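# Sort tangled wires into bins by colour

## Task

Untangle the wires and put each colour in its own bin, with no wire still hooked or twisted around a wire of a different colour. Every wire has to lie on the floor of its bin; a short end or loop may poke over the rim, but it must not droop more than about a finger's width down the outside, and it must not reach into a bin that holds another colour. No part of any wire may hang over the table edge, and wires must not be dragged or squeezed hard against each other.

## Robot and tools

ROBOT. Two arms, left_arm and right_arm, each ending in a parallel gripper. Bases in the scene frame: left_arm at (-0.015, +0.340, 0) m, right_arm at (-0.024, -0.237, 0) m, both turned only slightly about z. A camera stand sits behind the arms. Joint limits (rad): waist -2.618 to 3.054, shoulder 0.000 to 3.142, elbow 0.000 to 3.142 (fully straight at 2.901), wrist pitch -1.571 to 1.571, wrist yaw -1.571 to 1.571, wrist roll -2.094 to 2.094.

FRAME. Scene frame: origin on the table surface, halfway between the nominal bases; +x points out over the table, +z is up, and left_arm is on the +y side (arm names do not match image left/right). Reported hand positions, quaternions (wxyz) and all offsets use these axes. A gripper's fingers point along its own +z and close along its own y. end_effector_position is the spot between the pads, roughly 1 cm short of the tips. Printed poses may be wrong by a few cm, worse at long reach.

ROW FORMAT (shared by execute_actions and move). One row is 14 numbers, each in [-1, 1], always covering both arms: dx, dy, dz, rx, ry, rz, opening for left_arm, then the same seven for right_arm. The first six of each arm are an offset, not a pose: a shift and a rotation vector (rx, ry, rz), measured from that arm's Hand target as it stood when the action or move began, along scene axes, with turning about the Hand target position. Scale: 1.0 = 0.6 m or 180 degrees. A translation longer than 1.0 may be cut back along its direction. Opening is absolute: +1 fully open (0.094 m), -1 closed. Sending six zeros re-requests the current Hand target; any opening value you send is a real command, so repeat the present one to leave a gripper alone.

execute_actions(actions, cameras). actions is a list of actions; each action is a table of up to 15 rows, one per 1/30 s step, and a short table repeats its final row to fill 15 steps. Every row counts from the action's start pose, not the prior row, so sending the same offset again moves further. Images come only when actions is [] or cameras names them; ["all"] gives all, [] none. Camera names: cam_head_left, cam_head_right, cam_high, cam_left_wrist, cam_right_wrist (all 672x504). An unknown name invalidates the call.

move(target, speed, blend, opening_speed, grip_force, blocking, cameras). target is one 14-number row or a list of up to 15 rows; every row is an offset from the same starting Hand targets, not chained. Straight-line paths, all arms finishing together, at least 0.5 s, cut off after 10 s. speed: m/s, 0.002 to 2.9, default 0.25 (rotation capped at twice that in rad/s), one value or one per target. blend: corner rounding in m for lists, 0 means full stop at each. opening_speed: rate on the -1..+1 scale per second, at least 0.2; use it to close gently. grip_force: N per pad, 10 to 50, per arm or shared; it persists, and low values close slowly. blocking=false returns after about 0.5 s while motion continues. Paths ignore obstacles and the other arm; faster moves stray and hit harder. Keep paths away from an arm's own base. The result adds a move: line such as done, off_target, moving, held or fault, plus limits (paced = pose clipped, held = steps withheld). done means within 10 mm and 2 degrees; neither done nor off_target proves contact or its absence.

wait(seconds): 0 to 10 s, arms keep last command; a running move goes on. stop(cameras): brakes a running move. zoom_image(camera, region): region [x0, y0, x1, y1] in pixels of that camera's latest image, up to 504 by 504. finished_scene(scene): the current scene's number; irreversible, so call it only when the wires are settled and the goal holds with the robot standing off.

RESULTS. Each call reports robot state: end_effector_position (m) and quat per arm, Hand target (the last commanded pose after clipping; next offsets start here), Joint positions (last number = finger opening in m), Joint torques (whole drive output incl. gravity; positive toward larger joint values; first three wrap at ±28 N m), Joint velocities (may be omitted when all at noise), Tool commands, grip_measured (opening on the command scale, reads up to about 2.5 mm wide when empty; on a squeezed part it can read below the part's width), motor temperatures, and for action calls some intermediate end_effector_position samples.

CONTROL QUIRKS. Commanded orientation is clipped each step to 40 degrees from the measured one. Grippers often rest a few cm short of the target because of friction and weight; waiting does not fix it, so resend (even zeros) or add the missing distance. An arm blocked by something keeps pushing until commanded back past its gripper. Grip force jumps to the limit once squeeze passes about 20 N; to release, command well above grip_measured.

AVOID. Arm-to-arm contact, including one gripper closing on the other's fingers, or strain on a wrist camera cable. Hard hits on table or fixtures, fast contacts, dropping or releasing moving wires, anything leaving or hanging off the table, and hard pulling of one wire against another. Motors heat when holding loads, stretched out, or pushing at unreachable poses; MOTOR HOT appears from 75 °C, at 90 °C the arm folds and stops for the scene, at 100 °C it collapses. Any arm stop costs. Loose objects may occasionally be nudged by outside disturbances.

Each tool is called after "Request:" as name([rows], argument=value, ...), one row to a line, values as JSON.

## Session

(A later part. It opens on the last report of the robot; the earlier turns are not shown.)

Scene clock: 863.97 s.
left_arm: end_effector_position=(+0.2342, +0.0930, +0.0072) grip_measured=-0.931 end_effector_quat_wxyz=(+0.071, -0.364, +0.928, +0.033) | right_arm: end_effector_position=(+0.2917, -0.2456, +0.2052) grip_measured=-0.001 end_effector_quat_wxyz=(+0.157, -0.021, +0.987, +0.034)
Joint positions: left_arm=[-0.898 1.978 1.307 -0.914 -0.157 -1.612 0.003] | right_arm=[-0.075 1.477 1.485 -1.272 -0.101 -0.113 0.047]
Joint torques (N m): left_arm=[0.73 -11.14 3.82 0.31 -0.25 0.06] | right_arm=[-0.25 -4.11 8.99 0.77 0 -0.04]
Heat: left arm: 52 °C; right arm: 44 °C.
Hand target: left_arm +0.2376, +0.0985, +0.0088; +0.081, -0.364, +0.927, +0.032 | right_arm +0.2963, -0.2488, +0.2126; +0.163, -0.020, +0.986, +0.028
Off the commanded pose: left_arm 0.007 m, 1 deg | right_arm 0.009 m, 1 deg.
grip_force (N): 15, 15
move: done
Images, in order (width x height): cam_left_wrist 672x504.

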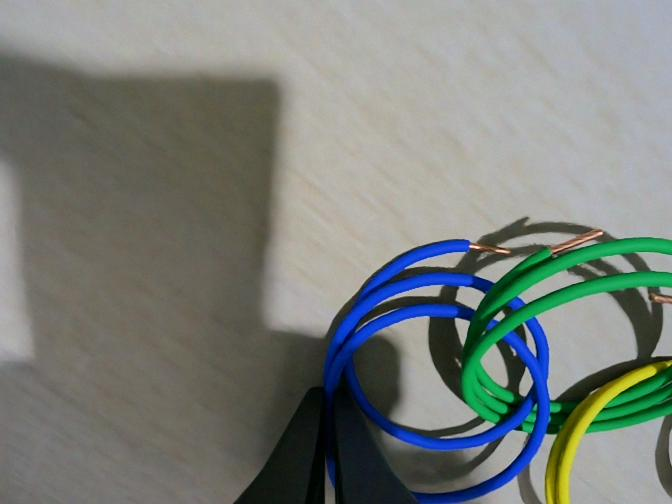

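Request:
move(target=[0,0,0,0,0,0,-1,-0.227,0.3,-0.19,0.046,-0.142,0.227,-0.5], speed=0.2, cameras=["cam_right_wrist","cam_left_wrist"])

Scene clock: 884.83 s.
left_arm: end_effector_position=(+0.2342, +0.0930, +0.0072) grip_measured=-0.931 end_effector_quat_wxyz=(+0.071, -0.364, +0.928, +0.033) | right_arm: end_effector_position=(+0.1607, -0.0681, +0.1015) grip_measured=-0.499 end_effector_quat_wxyz=(+0.350, -0.356, +0.854, +0.149)
Joint positions: left_arm=[-0.898 1.978 1.307 -0.914 -0.157 -1.612 0.003] | right_arm=[0.69 0.728 0.43 -0.497 -0.083 -0.078 0.024]
Joint torques (N m): left_arm=[0.76 -10.97 3.86 0.26 -0.26 0.03] | right_arm=[0.55 -0.46 5.5 1.83 0.04 0.07]
Heat: left arm: 52 °C; right arm: 44 °C.
Hand target: left_arm +0.2375, +0.0985, +0.0088; +0.081, -0.364, +0.927, +0.032 | right_arm +0.1601, -0.0688, +0.0987; +0.354, -0.354, +0.853, +0.147
Off the commanded pose: left_arm 0.007 m, 1 deg | right_arm 0.003 m, 0 deg.
grip_force (N): 15, 15
move: done
Images, in order (width x height): cam_left_wrist 672x504, cam_right_wrist 672x504.

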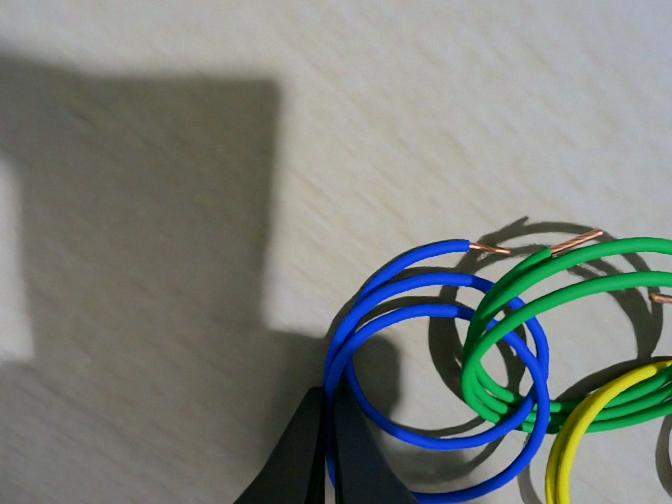

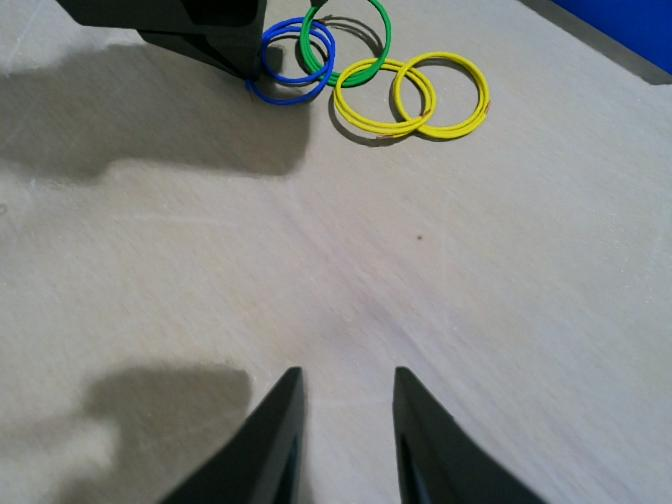

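Request:
move(target=[0,0,0,0,0,0,-1,0.01,0.07,-0.03,0.09,-0.09,0,-0.5], speed=0.15, cameras=["cam_right_wrist"])

Request:
zoom_image(camera="cam_right_wrist", region=[150, 60, 450, 280])

Scene clock: 898.83 s.
left_arm: end_effector_position=(+0.2342, +0.0930, +0.0072) grip_measured=-0.931 end_effector_quat_wxyz=(+0.071, -0.364, +0.928, +0.033) | right_arm: end_effector_position=(+0.1678, -0.0248, +0.0853) grip_measured=-0.499 end_effector_quat_wxyz=(+0.514, -0.321, +0.766, +0.214)
Joint positions: left_arm=[-0.898 1.978 1.307 -0.914 -0.157 -1.612 0.003] | right_arm=[0.903 0.812 0.033 0.386 0.092 0.036 0.024]
Joint torques (N m): left_arm=[0.8 -10.88 3.78 0.26 -0.22 0.07] | right_arm=[0.62 0.54 5.12 2.24 0.13 0.08]
Heat: left arm: 53 °C; right arm: 43 °C.
Hand target: left_arm +0.2375, +0.0985, +0.0088; +0.081, -0.364, +0.927, +0.032 | right_arm +0.1661, -0.0268, +0.0807; +0.516, -0.318, +0.766, +0.214
Off the commanded pose: left_arm 0.007 m, 1 deg | right_arm 0.005 m, 0 deg.
joint sent to its limit (right arm) — joint 3 (elbow), lower limit, where the elbow is as bent as it goes. The joint targets still meet the commanded pose.
grip_force (N): 15, 15
move: done
Images, in order (width x height): cam_right_wrist 672x504.

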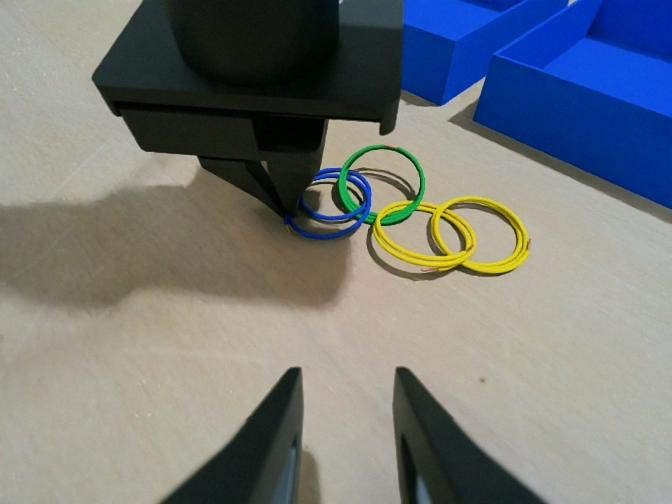

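Scaled by 1.680 from the camera's 672x504 image, which has a finer 960x720 frame.

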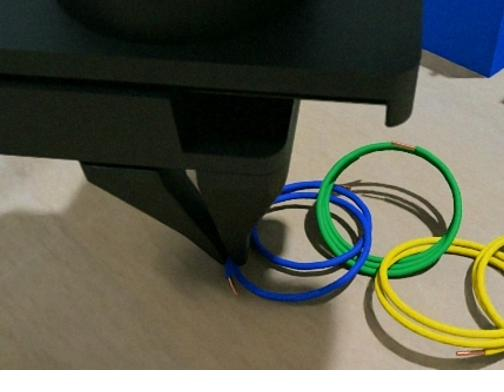

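Request:
zoom_image(camera="cam_right_wrist", region=[270, 135, 440, 260])

Scaled by 2.965 from the camera's 672x504 image, which has a finer 960x720 frame.

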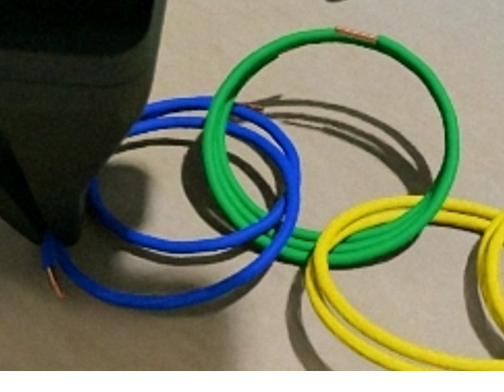

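Request:
move(target=[0,0,0,0,0,0,-1,0.05,0.105,-0.05,-0.05,0.05,0,-0.7], speed=0.08, cameras=["cam_right_wrist","cam_head_right"])

Scene clock: 979.47 s.
left_arm: end_effector_position=(+0.2342, +0.0930, +0.0072) grip_measured=-0.931 end_effector_quat_wxyz=(+0.071, -0.364, +0.928, +0.033) | right_arm: end_effector_position=(+0.1918, +0.0298, +0.0448) grip_measured=-0.699 end_effector_quat_wxyz=(+0.422, -0.344, +0.820, +0.177)
Joint positions: left_arm=[-0.898 1.978 1.307 -0.914 -0.157 -1.612 0.003] | right_arm=[0.97 1.388 0.31 0.453 0.134 0.096 0.014]
Joint torques (N m): left_arm=[0.88 -11.1 3.85 0.25 -0.23 0.04] | right_arm=[0.58 -2.41 7.49 1.81 0.16 0.08]
Motor temperatures (°C): left_arm=[33 54 46 32 32 33 35] | right_arm=[31 34 43 44 34 32 33]
Heat: left arm: 54 °C; right arm: 44 °C.
Hand target: left_arm +0.2375, +0.0985, +0.0088; +0.081, -0.364, +0.927, +0.032 | right_arm +0.1961, +0.0363, +0.0507; +0.428, -0.340, +0.818, +0.178
Off the commanded pose: left_arm 0.007 m, 1 deg | right_arm 0.010 m, 1 deg.
grip_force (N): 15, 15
move: done
Images, in order (width x height): cam_head_right 672x504, cam_right_wrist 672x504.

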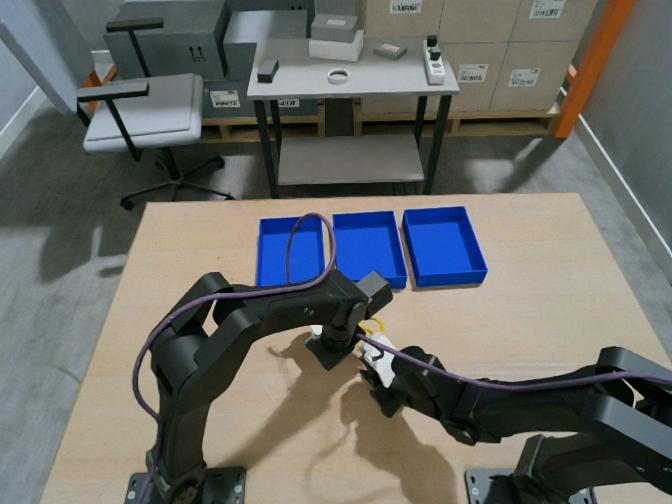

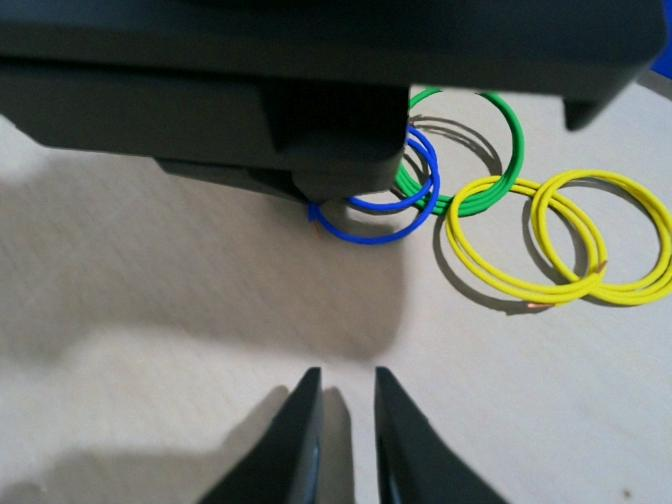

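Request:
move(target=[0,0,0,0,0,0,-1,-0.05,-0.105,0.03,0.05,-0.05,0,-0.7], speed=0.15)

Request:
move(target=[0,0,0.1,0,0,0,-1,0,0,0,0,0,0,-0.7], speed=0.08, cameras=["cam_right_wrist","cam_left_wrist"])

Request:
zoom_image(camera="cam_right_wrist", region=[250, 90, 450, 260])

Request:
zoom_image(camera="cam_left_wrist", region=[310, 230, 610, 500])

Scene clock: 999.97 s.
left_arm: end_effector_position=(+0.2342, +0.0930, +0.0072) grip_measured=-0.931 end_effector_quat_wxyz=(+0.071, -0.364, +0.928, +0.033) | right_arm: end_effector_position=(+0.1687, -0.0236, +0.0724) grip_measured=-0.699 end_effector_quat_wxyz=(+0.502, -0.318, +0.778, +0.204)
Joint positions: left_arm=[-0.898 1.978 1.307 -0.914 -0.157 -1.612 0.003] | right_arm=[0.925 0.913 0.029 0.455 0.126 0.056 0.014]
Joint torques (N m): left_arm=[0.72 -10.95 3.85 0.26 -0.19 0] | right_arm=[-0.55 -1.11 5.09 1.97 -0.15 -0.06]
Heat: left arm: 54 °C; right arm: 45 °C.
Hand target: left_arm +0.2375, +0.0985, +0.0088; +0.081, -0.364, +0.927, +0.032 | right_arm +0.1661, -0.0268, +0.0687; +0.516, -0.318, +0.766, +0.214
Off the commanded pose: left_arm 0.007 m, 1 deg | right_arm 0.006 m, 2 deg.
joint sent to its limit (right arm) — joint 3 (elbow), lower limit, where the elbow is as bent as it goes. The joint targets are off in orientation, not in position.
grip_force (N): 15, 15
move: done

Scene clock: 1001.43 s.
left_arm: end_effector_position=(+0.2328, +0.0946, +0.0576) grip_measured=-0.931 end_effector_quat_wxyz=(+0.071, -0.363, +0.928, +0.034) | right_arm: end_effector_position=(+0.1687, -0.0236, +0.0724) grip_measured=-0.699 end_effector_quat_wxyz=(+0.502, -0.318, +0.778, +0.204)
Joint positions: left_arm=[-0.898 1.909 1.422 -1.1 -0.157 -1.61 0.003] | right_arm=[0.925 0.913 0.029 0.455 0.126 0.056 0.014]
Joint torques (N m): left_arm=[0.57 -11.03 6.54 -0.1 -0.29 0.03] | right_arm=[-0.54 -0.88 5.11 2 -0.14 -0.06]
Heat: left arm: 54 °C; right arm: 45 °C.
Hand target: left_arm +0.2376, +0.0985, +0.0688; +0.081, -0.364, +0.927, +0.032 | right_arm +0.1667, -0.0260, +0.0689; +0.499, -0.321, +0.779, +0.205 (not the last commanded pose)
Off the commanded pose: left_arm 0.013 m, 1 deg | right_arm 0.006 m, 2 deg.
grip_force (N): 15, 15
move: off_target (left_arm)
Images, in order (width x height): cam_left_wrist 672x504, cam_right_wrist 672x504.

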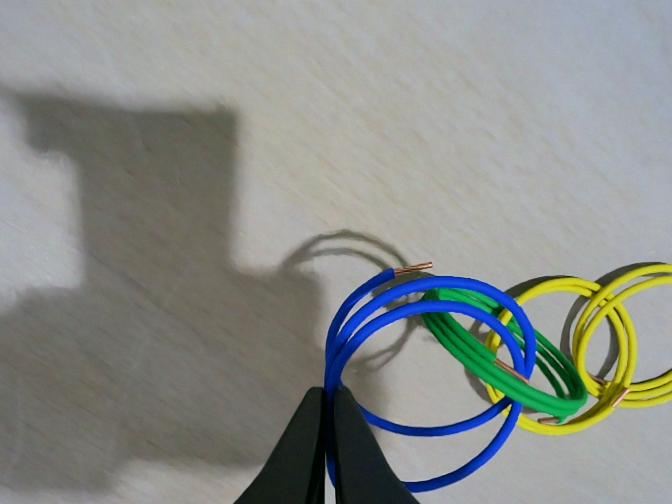

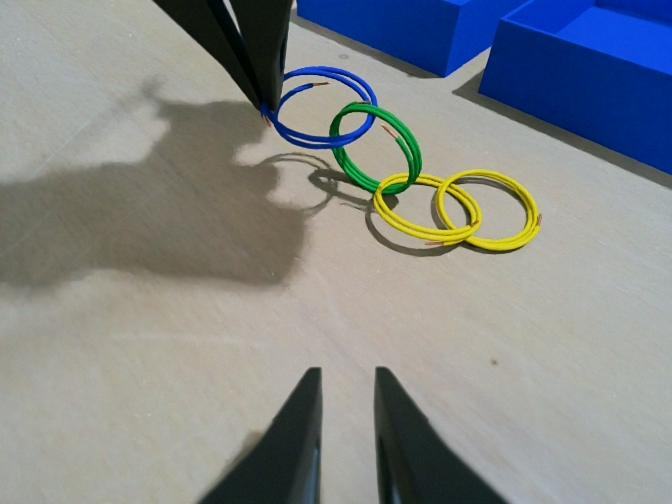

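Scaled by 2.520 from the camera's 672x504 image, which has a finer 960x720 frame.

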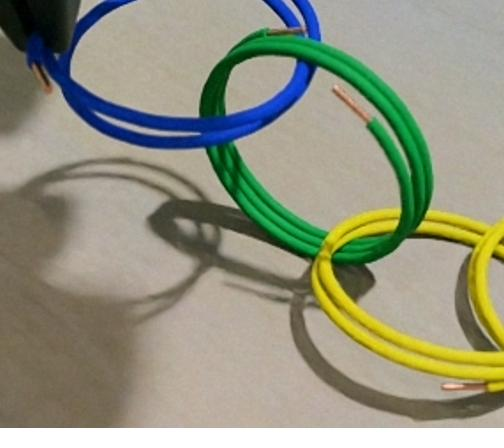

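Scaled by 1.680 from the camera's 672x504 image, which has a finer 960x720 frame.

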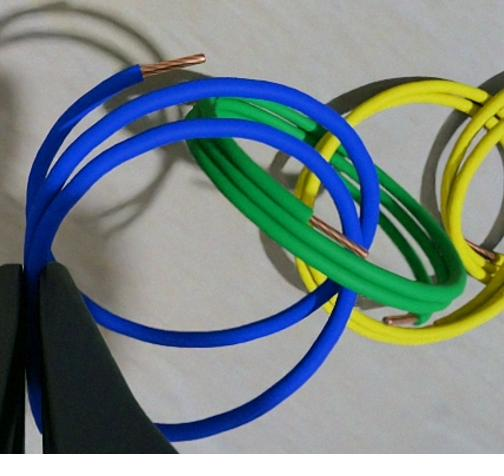

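Request:
zoom_image(camera="cam_right_wrist", region=[240, 60, 390, 160])

Request:
zoom_image(camera="cam_right_wrist", region=[245, 80, 305, 150])

Scaled by 3.360 from the camera's 672x504 image, which has a finer 960x720 frame.

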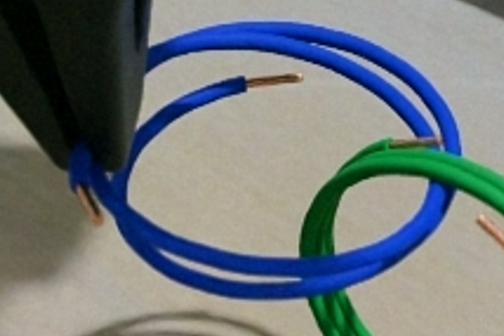

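Scaled by 7.200 from the camera's 672x504 image, which has a finer 960x720 frame.

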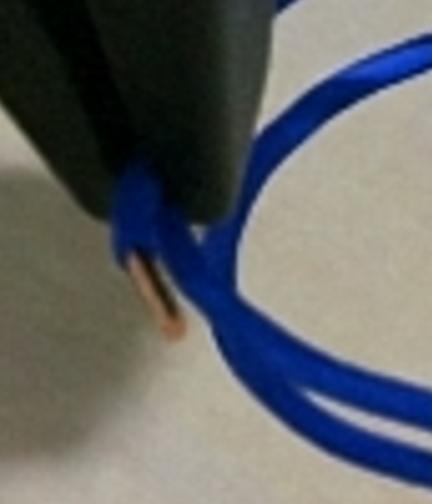

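Request:
move(target=[0,0,0.158,0,0,0,-1,0,-0.05,0.1,0,0,0,-0.3], speed=0.08)

Request:
move(target=[0,0,0,0,0,0,-1,0.12,0.08,0.057,0.048,-0.027,0.168,-0.3], speed=0.1, cameras=["cam_right_wrist","cam_left_wrist","cam_head_right","cam_high"])

Request:
zoom_image(camera="cam_left_wrist", region=[310, 230, 610, 500])

Scene clock: 1073.70 s.
left_arm: end_effector_position=(+0.2349, +0.0922, +0.1558) grip_measured=-0.931 end_effector_quat_wxyz=(+0.073, -0.363, +0.928, +0.029) | right_arm: end_effector_position=(+0.1649, -0.0584, +0.1100) grip_measured=-0.301 end_effector_quat_wxyz=(+0.484, -0.322, +0.790, +0.197)
Joint positions: left_arm=[-0.898 1.89 1.789 -1.476 -0.157 -1.61 0.003] | right_arm=[0.738 0.474 0.174 -0.172 -0.041 -0.021 0.033]
Joint torques (N m): left_arm=[0.85 -9.95 6.86 -0.02 -0.22 0.02] | right_arm=[-0.53 0.59 10.35 1.96 -0.19 -0.07]
Motor temperatures (°C): left_arm=[33 60 50 32 32 33 35] | right_arm=[31 33 44 45 34 32 33]
Heat: left arm: 60 °C; right arm: 45 °C.
Hand target: left_arm +0.2375, +0.0985, +0.1638; +0.081, -0.364, +0.927, +0.032 | right_arm +0.1667, -0.0559, +0.1290; +0.499, -0.321, +0.779, +0.205
Off the commanded pose: left_arm 0.010 m, 1 deg | right_arm 0.019 m, 2 deg.
grip_force (N): 15, 15
move: off_target (right_arm)

Scene clock: 1077.13 s.
left_arm: end_effector_position=(+0.2349, +0.0922, +0.1558) grip_measured=-0.931 end_effector_quat_wxyz=(+0.073, -0.363, +0.928, +0.029) | right_arm: end_effector_position=(+0.2323, -0.0099, +0.1511) grip_measured=-0.301 end_effector_quat_wxyz=(+0.470, -0.475, +0.644, +0.371)
Joint positions: left_arm=[-0.898 1.89 1.789 -1.476 -0.157 -1.61 0.003] | right_arm=[0.287 1.282 0.478 0.286 -0.965 -0.406 0.033]
Joint torques (N m): left_arm=[0.85 -9.98 6.74 -0.11 -0.22 0.04] | right_arm=[-0.53 -2.3 8.83 1.81 -0.56 -0.11]
Motor temperatures (°C): left_arm=[33 58 50 32 32 33 35] | right_arm=[31 33 45 45 34 32 33]
Heat: left arm: 58 °C; right arm: 45 °C.
Hand target: left_arm +0.2376, +0.0984, +0.1638; +0.081, -0.364, +0.927, +0.032 | right_arm +0.2387, -0.0079, +0.1633; +0.483, -0.483, +0.629, +0.371
Off the commanded pose: left_arm 0.010 m, 1 deg | right_arm 0.014 m, 2 deg.
grip_force (N): 15, 15
move: off_target (right_arm)
Images, in order (width x height): cam_head_right 672x504, cam_high 672x504, cam_left_wrist 672x504, cam_right_wrist 672x504.

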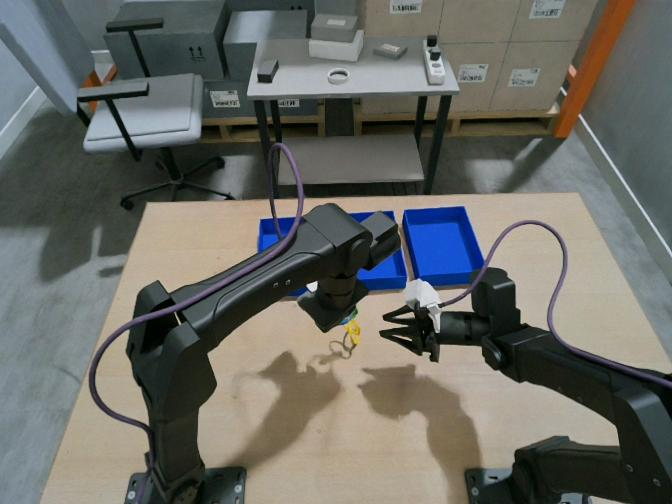

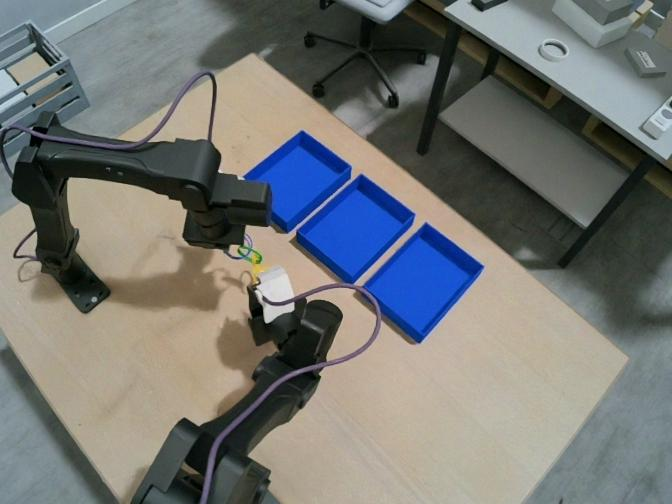

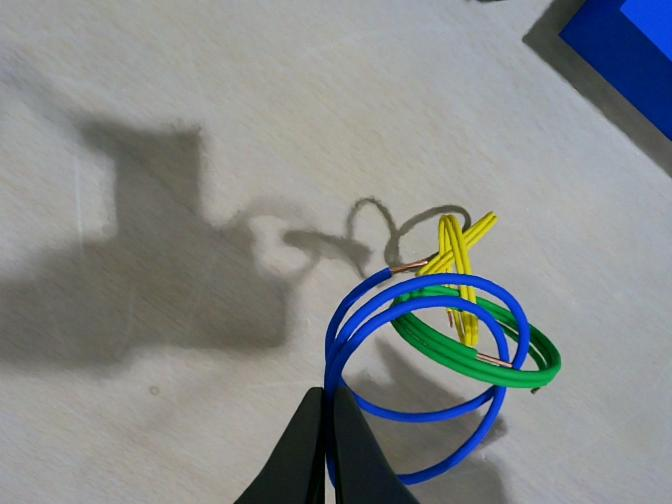

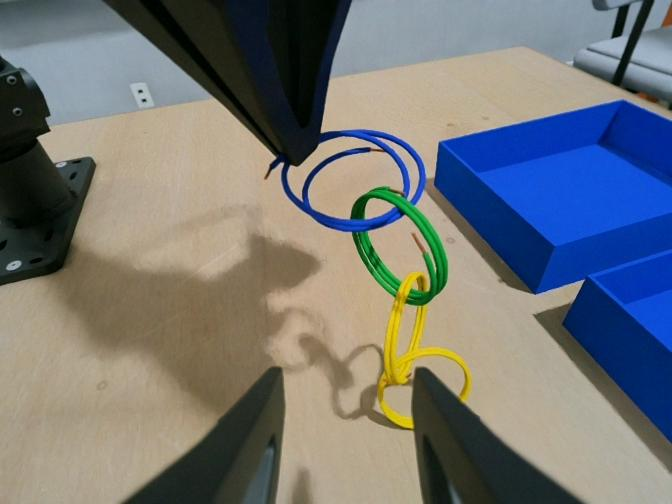

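Scaled by 1.680 from the camera's 672x504 image, which has a finer 960x720 frame.

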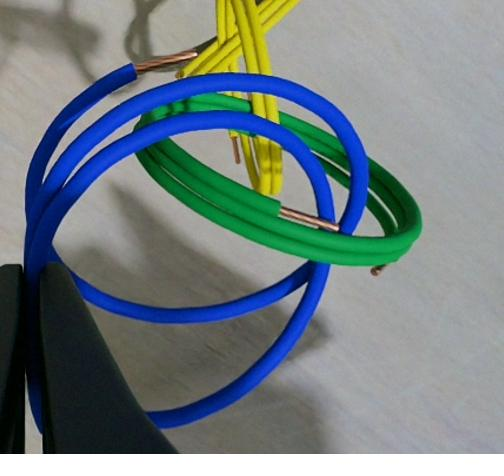

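Request:
zoom_image(camera="cam_right_wrist", region=[250, 110, 480, 320])

Request:
zoom_image(camera="cam_right_wrist", region=[260, 115, 440, 240])

Scaled by 2.191 from the camera's 672x504 image, which has a finer 960x720 frame.

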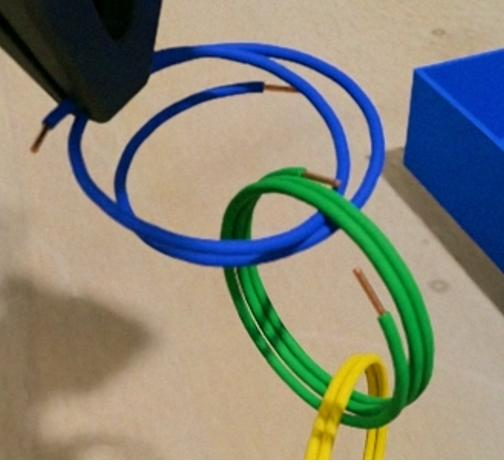

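Scaled by 2.800 from the camera's 672x504 image, which has a finer 960x720 frame.

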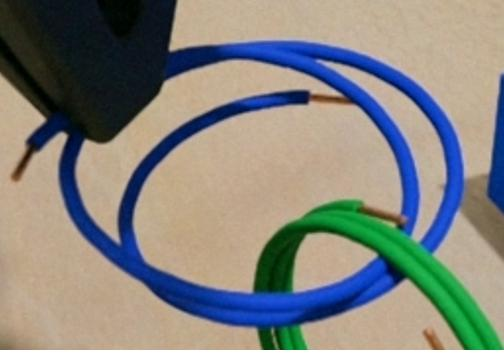

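Request:
move(target=[0,0,0,0,0,0,-1,0.0375,0.08,0,0,0,0,-0.4], speed=0.06, cameras=["cam_right_wrist","cam_left_wrist","cam_head_right","cam_high"])

Scene clock: 1157.00 s.
left_arm: end_effector_position=(+0.2349, +0.0922, +0.1558) grip_measured=-0.931 end_effector_quat_wxyz=(+0.073, -0.363, +0.928, +0.029) | right_arm: end_effector_position=(+0.2536, +0.0349, +0.1539) grip_measured=-0.398 end_effector_quat_wxyz=(+0.472, -0.481, +0.637, +0.374)
Joint positions: left_arm=[-0.898 1.89 1.789 -1.476 -0.157 -1.61 0.003] | right_arm=[0.427 1.449 0.582 0.437 -0.854 -0.311 0.028]
Joint torques (N m): left_arm=[0.83 -9.91 6.78 -0.12 -0.24 0.02] | right_arm=[0.51 -3.54 8.68 1.94 -0.19 0.04]
Motor temperatures (°C): left_arm=[33 51 51 32 32 33 35] | right_arm=[31 33 50 44 35 32 33]
Heat: left arm: 51 °C; right arm: 50 °C.
Hand target: left_arm +0.2376, +0.0984, +0.1638; +0.081, -0.364, +0.927, +0.032 | right_arm +0.2611, +0.0401, +0.1632; +0.483, -0.483, +0.629, +0.371
Off the commanded pose: left_arm 0.010 m, 1 deg | right_arm 0.013 m, 2 deg.
grip_force (N): 15, 15
move: off_target (right_arm)
Images, in order (width x height): cam_head_right 672x504, cam_high 672x504, cam_left_wrist 672x504, cam_right_wrist 672x504.

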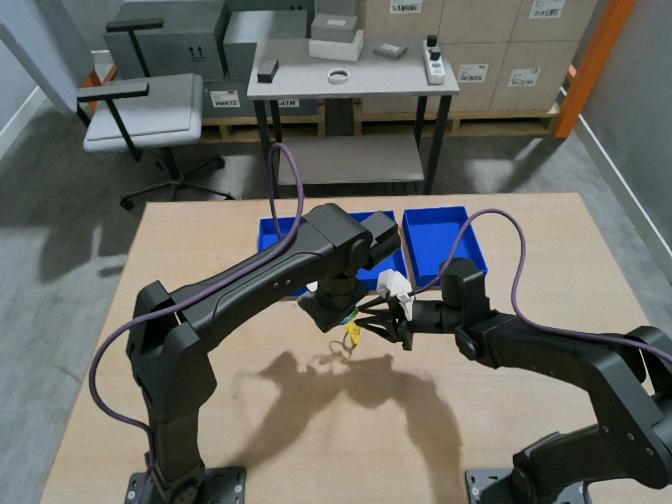

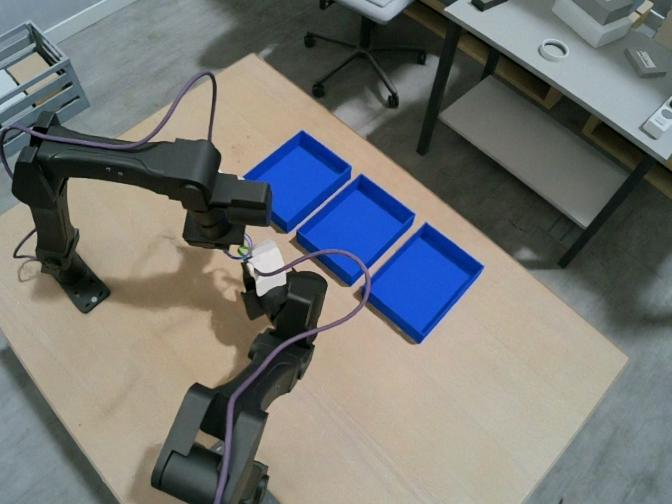

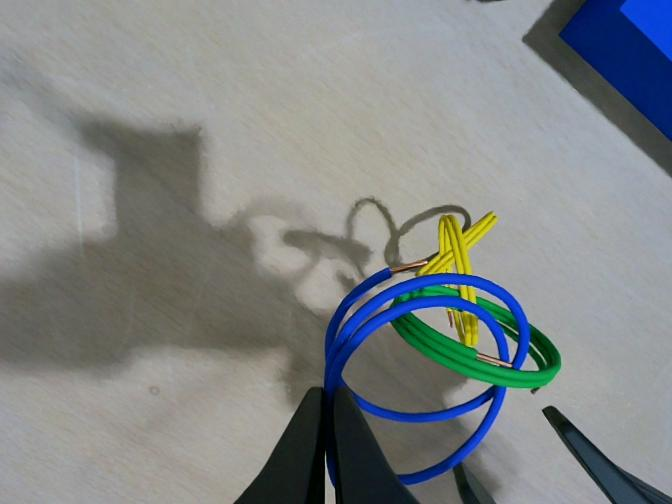

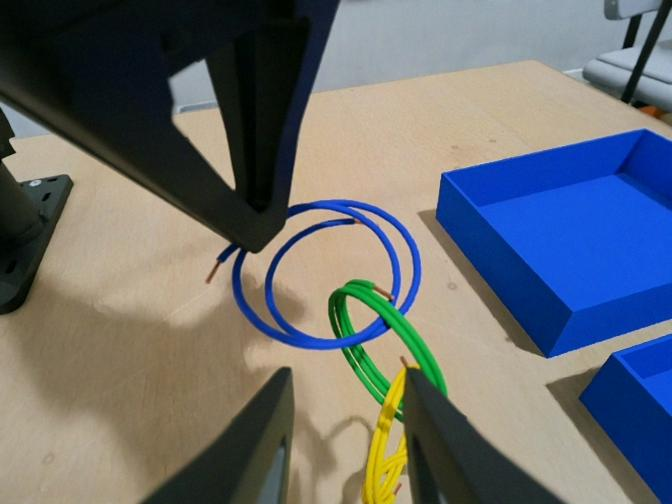

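Request:
move([
  [0,0,0,0,0,0,-1,0.004,0.0,0.05,0,0,0,-0.4],
  [0,0,0,0,0,0,-1,0.015,0.05,0.04,0,0,0,-0.4],
], speed=0.06, cameras=["cam_right_wrist","cam_left_wrist"])

Scene clock: 1196.70 s.
left_arm: end_effector_position=(+0.2344, +0.0930, +0.1559) grip_measured=-0.931 end_effector_quat_wxyz=(+0.073, -0.363, +0.928, +0.031) | right_arm: end_effector_position=(+0.2634, +0.0639, +0.1769) grip_measured=-0.398 end_effector_quat_wxyz=(+0.472, -0.482, +0.637, +0.373)
Joint positions: left_arm=[-0.898 1.89 1.789 -1.48 -0.157 -1.61 0.003] | right_arm=[0.509 1.477 0.708 0.37 -0.778 -0.266 0.028]
Joint torques (N m): left_arm=[0.69 -9.96 6.68 -0.01 -0.25 0.01] | right_arm=[0.57 -4.05 9.18 2 -0.15 0.05]
Heat: left arm: 51 °C; right arm: 46 °C.
Hand target: left_arm +0.2376, +0.0985, +0.1638; +0.082, -0.364, +0.927, +0.032 | right_arm +0.2703, +0.0700, +0.1873; +0.483, -0.483, +0.629, +0.371
Off the commanded pose: left_arm 0.010 m, 1 deg | right_arm 0.014 m, 2 deg.
grip_force (N): 15, 15
move: off_target (right_arm)
Images, in order (width x height): cam_left_wrist 672x504, cam_right_wrist 672x504.

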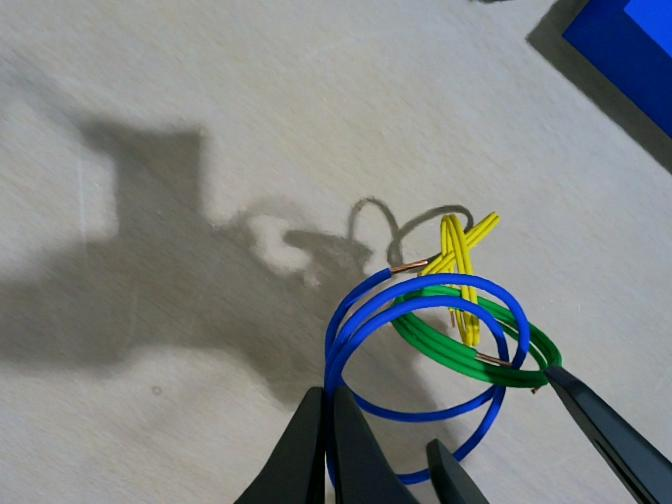

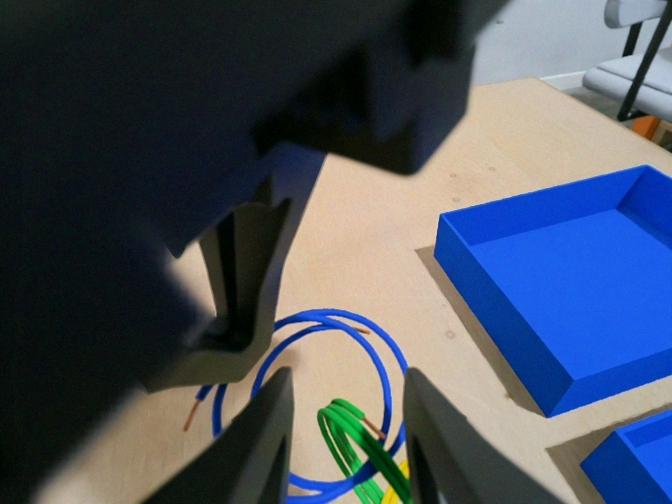

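Request:
move([
  [0,0,0,0,0,0,-1,-0.02,-0.075,0.0,0,0,0,-0.4],
  [0,0,0,0,0,0,-1,-0.02,-0.075,0.0,0.125,0.466,-0.13,-0.4],
], speed=[0.06,0.3], cameras=["cam_right_wrist","cam_left_wrist","cam_head_right"])

Scene clock: 1226.03 s.
left_arm: end_effector_position=(+0.2344, +0.0930, +0.1559) grip_measured=-0.931 end_effector_quat_wxyz=(+0.073, -0.363, +0.928, +0.031) | right_arm: end_effector_position=(+0.2639, +0.0277, +0.1836) grip_measured=-0.398 end_effector_quat_wxyz=(+0.079, +0.109, +0.789, +0.599)
Joint positions: left_arm=[-0.898 1.89 1.789 -1.48 -0.157 -1.61 0.003] | right_arm=[0.391 1.393 0.672 0.286 -0.875 1.235 0.028]
Joint torques (N m): left_arm=[0.73 -9.94 6.72 -0.06 -0.2 0.05] | right_arm=[-0.28 -6.84 4.89 1.84 -0.39 -0.02]
Heat: left arm: 52 °C; right arm: 49 °C.
Hand target: left_arm +0.2376, +0.0985, +0.1638; +0.082, -0.364, +0.927, +0.032 | right_arm +0.2582, +0.0251, +0.1873; +0.081, +0.104, +0.787, +0.603
Off the commanded pose: left_arm 0.010 m, 1 deg | right_arm 0.007 m, 1 deg.
grip_force (N): 15, 15
move: done
Images, in order (width x height): cam_head_right 672x504, cam_left_wrist 672x504, cam_right_wrist 672x504.

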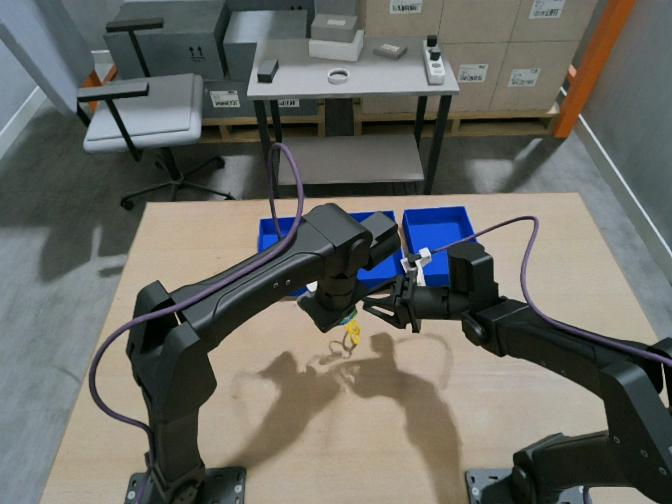

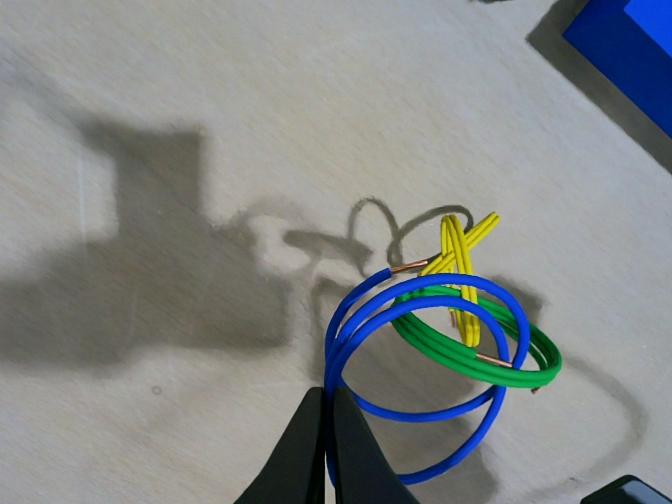

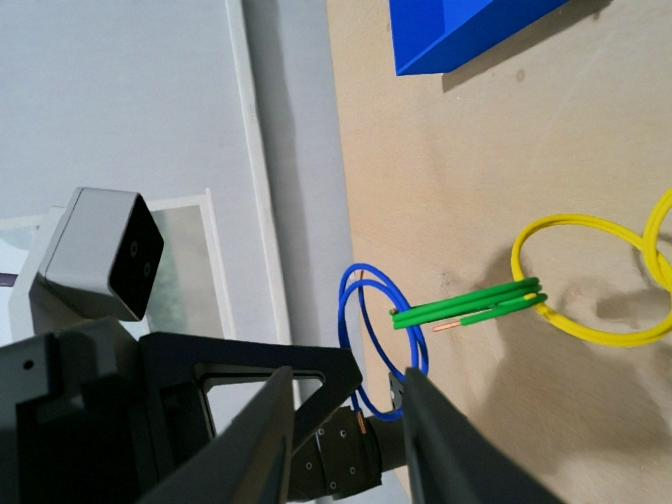

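Request:
zoom_image(camera="cam_right_wrist", region=[290, 240, 460, 430])

Scaled by 2.653 from the camera's 672x504 image, which has a finer 960x720 frame.

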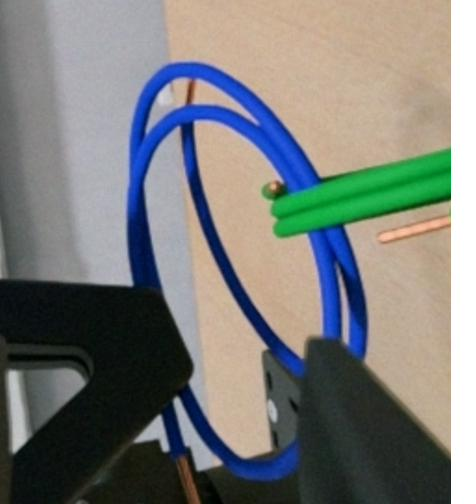

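Request:
move([
  [0,0,0,0,0,0,-1,-0.08,-0.12,0.0,-0.125,-0.466,0.13,-0.4],
  [0,0,-0.255,0,0,0,-1,-0.08,-0.12,0.0,-0.125,-0.466,0.13,-0.4],
], speed=[0.15,0.08], cameras=["cam_right_wrist","cam_left_wrist"])

Request:
zoom_image(camera="cam_left_wrist", region=[310, 230, 610, 500])

Scene clock: 1299.53 s.
left_arm: end_effector_position=(+0.2341, +0.0933, +0.0172) grip_measured=-0.931 end_effector_quat_wxyz=(+0.075, -0.364, +0.928, +0.023) | right_arm: end_effector_position=(+0.2160, -0.0459, +0.1864) grip_measured=-0.398 end_effector_quat_wxyz=(+0.483, -0.481, +0.634, +0.365)
Joint positions: left_arm=[-0.898 1.944 1.302 -0.923 -0.157 -1.61 0.003] | right_arm=[0.131 1.085 0.538 -0.077 -1.096 -0.573 0.028]
Joint torques (N m): left_arm=[0.75 -8.35 4.41 0.35 -0.2 0.05] | right_arm=[-0.59 -3.18 5.76 1.4 -0.66 -0.11]
Motor temperatures (°C): left_arm=[33 50 52 32 32 33 35] | right_arm=[31 37 44 45 34 32 33]
Heat: left arm: 52 °C; right arm: 45 °C.
Hand target: left_arm +0.2375, +0.0985, +0.0107; +0.082, -0.364, +0.927, +0.032 | right_arm +0.2102, -0.0469, +0.1872; +0.483, -0.483, +0.629, +0.371
Off the commanded pose: left_arm 0.009 m, 1 deg | right_arm 0.006 m, 1 deg.
grip_force (N): 15, 15
move: done
Images, in order (width x height): cam_left_wrist 672x504, cam_right_wrist 672x504.

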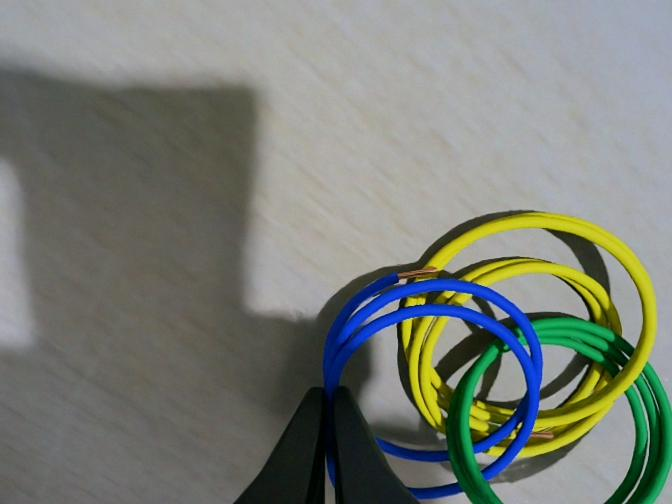

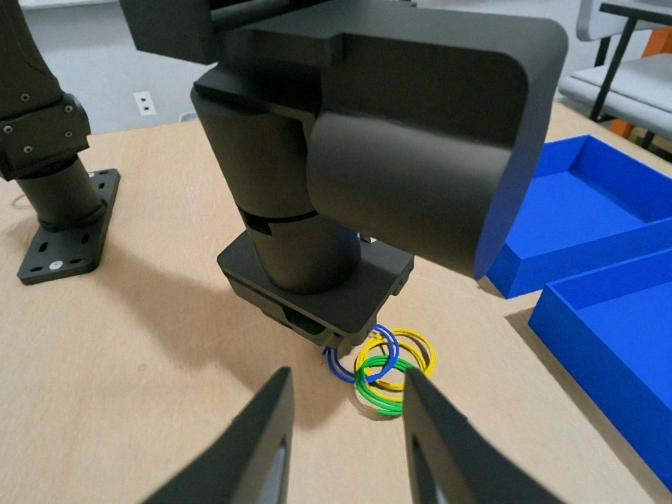

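Scaled by 1.680 from the camera's 672x504 image, which has a finer 960x720 frame.

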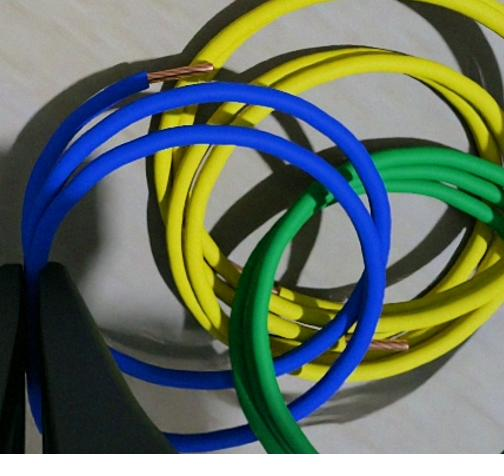

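Request:
move([
  [0,0,0.1,0,0,0,-1,0,-0.1,0.0,0,0,0,-0.4],
  [0,0.13,0.08,0,0,0,-1,0,-0.1,0.0,0,0,0,-0.4],
  [0,0.13,-0.01,0,0,0,-1,0,-0.1,0.0,0,0,0,-0.4],
], speed=0.1, cameras=["cam_right_wrist","cam_left_wrist","cam_high"])

Request:
zoom_image(camera="cam_left_wrist", region=[310, 230, 610, 500])

Scene clock: 1313.57 s.
left_arm: end_effector_position=(+0.2308, +0.1770, +0.0093) grip_measured=-0.931 end_effector_quat_wxyz=(+0.070, -0.365, +0.928, +0.037) | right_arm: end_effector_position=(+0.2045, -0.1060, +0.1749) grip_measured=-0.398 end_effector_quat_wxyz=(+0.470, -0.483, +0.640, +0.369)
Joint positions: left_arm=[-0.719 1.765 1.029 -0.83 -0.158 -1.434 0.003] | right_arm=[-0.185 1.228 0.699 -0.834 -1.274 -1.335 0.028]
Joint torques (N m): left_arm=[0.31 -6.8 4.42 0.58 -0.19 0.07] | right_arm=[-0.53 -1.51 8.7 0.44 -0.97 -0.11]
Heat: left arm: 51 °C; right arm: 44 °C.
Hand target: left_arm +0.2375, +0.1764, +0.0047; +0.081, -0.364, +0.927, +0.032 | right_arm +0.2102, -0.1070, +0.1872; +0.483, -0.483, +0.629, +0.371
Off the commanded pose: left_arm 0.008 m, 1 deg | right_arm 0.014 m, 2 deg.
grip_force (N): 15, 15
move: off_target (right_arm)
Images, in order (width x height): cam_high 672x504, cam_left_wrist 672x504, cam_right_wrist 672x504.

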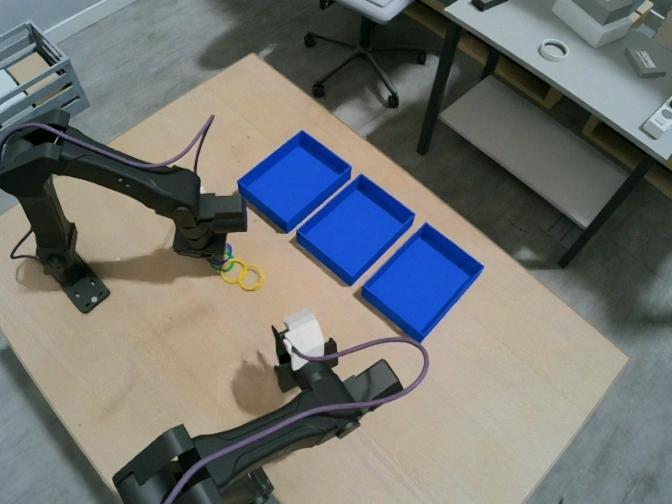

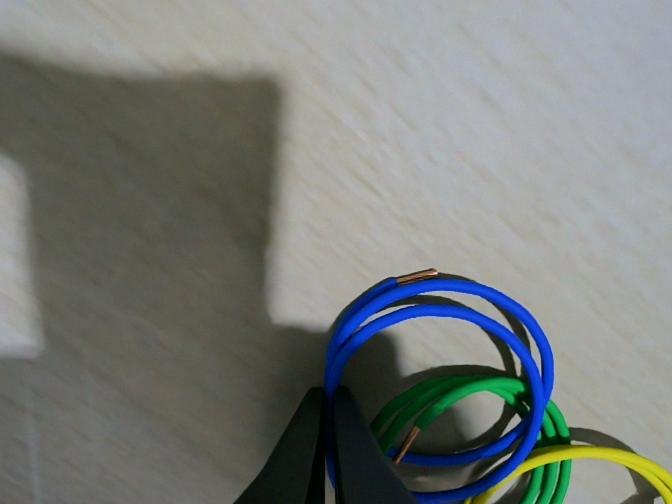

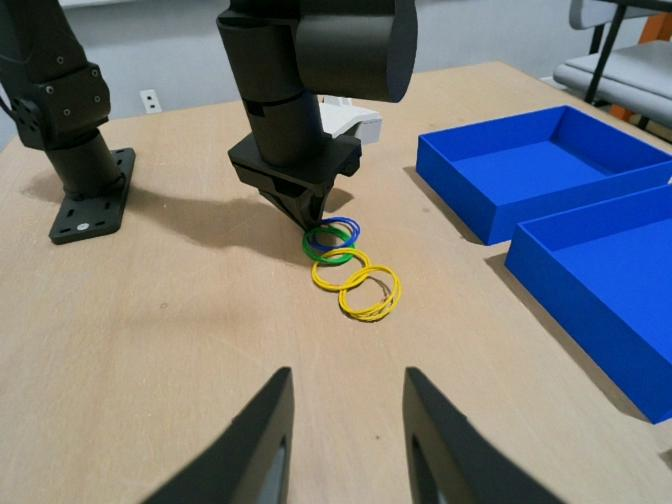

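Scaled by 1.680 from the camera's 672x504 image, which has a finer 960x720 frame.

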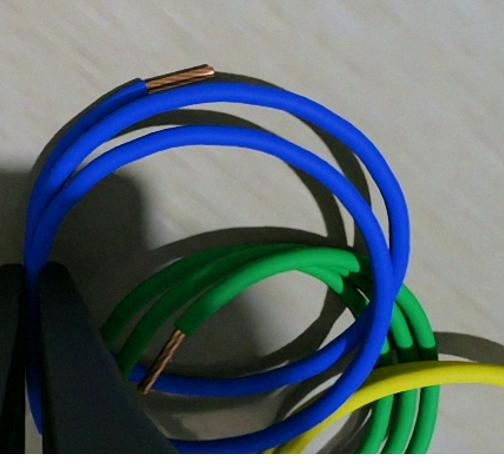

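Request:
move([
  [0,0,0,0,0,0,-0.4,0,0,0,0,0,0,-0.4],
  [-0.03,-0.03,0.16,0,0,0,-0.4,0,-0.15,0.05,0,0,0,-0.4],
  [-0.03,-0.06,0.16,0,0,-0.25,-0.4,0,-0.15,0.05,0,0,0,-0.4],
], speed=[0.1,0.15,0.3], cameras=["cam_left_wrist"])

Request:
zoom_image(camera="cam_left_wrist", region=[200, 100, 560, 380])

Scene clock: 1328.47 s.
left_arm: end_effector_position=(+0.2185, +0.1410, +0.0977) grip_measured=-0.403 end_effector_quat_wxyz=(+0.077, +0.015, +0.997, +0.006) | right_arm: end_effector_position=(+0.2087, -0.1943, +0.2056) grip_measured=-0.398 end_effector_quat_wxyz=(+0.483, -0.444, +0.693, +0.299)
Joint positions: left_arm=[-0.81 1.612 1.226 -1.081 -0.114 -0.74 0.028] | right_arm=[-0.593 1.389 0.973 -1.548 -1.177 -2.008 0.028]
Joint torques (N m): left_arm=[-0.27 -8.75 4.7 0.56 -0.06 0.06] | right_arm=[-0.29 -4.93 7.65 -0.52 -0.67 -0.07]
Heat: left arm: 51 °C; right arm: 46 °C.
Hand target: left_arm +0.2195, +0.1405, +0.1007; +0.087, +0.018, +0.996, -0.002 | right_arm +0.2102, -0.1969, +0.2172; +0.483, -0.483, +0.629, +0.371
Off the commanded pose: left_arm 0.003 m, 2 deg | right_arm 0.012 m, 12 deg.
joint sent to its limit (right arm) — joint 4 (wrist pitch), lower limit. The joint targets are off in orientation, not in position.
grip_force (N): 15, 15
move: off_target (right_arm)
Images, in order (width x height): cam_left_wrist 672x504.

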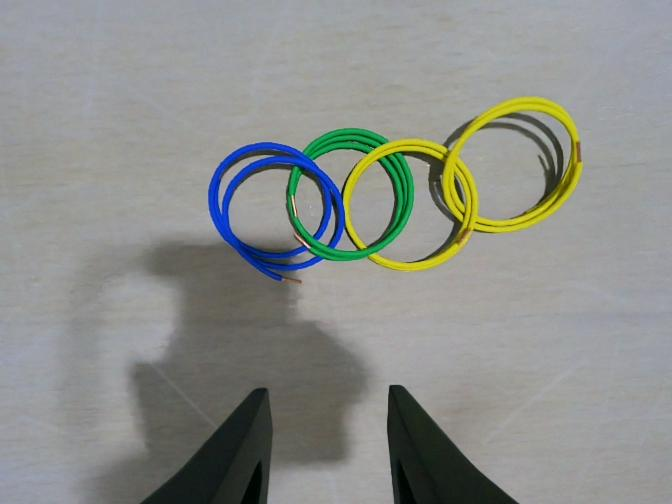

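Scaled by 1.400 from the camera's 672x504 image, which has a finer 960x720 frame.

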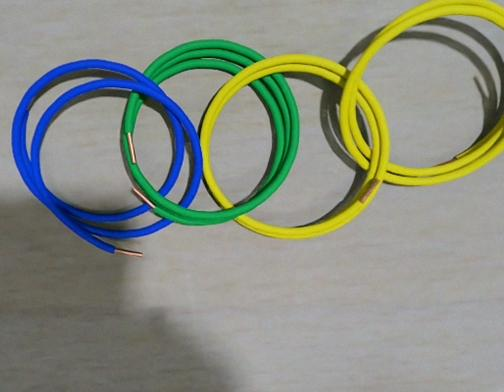

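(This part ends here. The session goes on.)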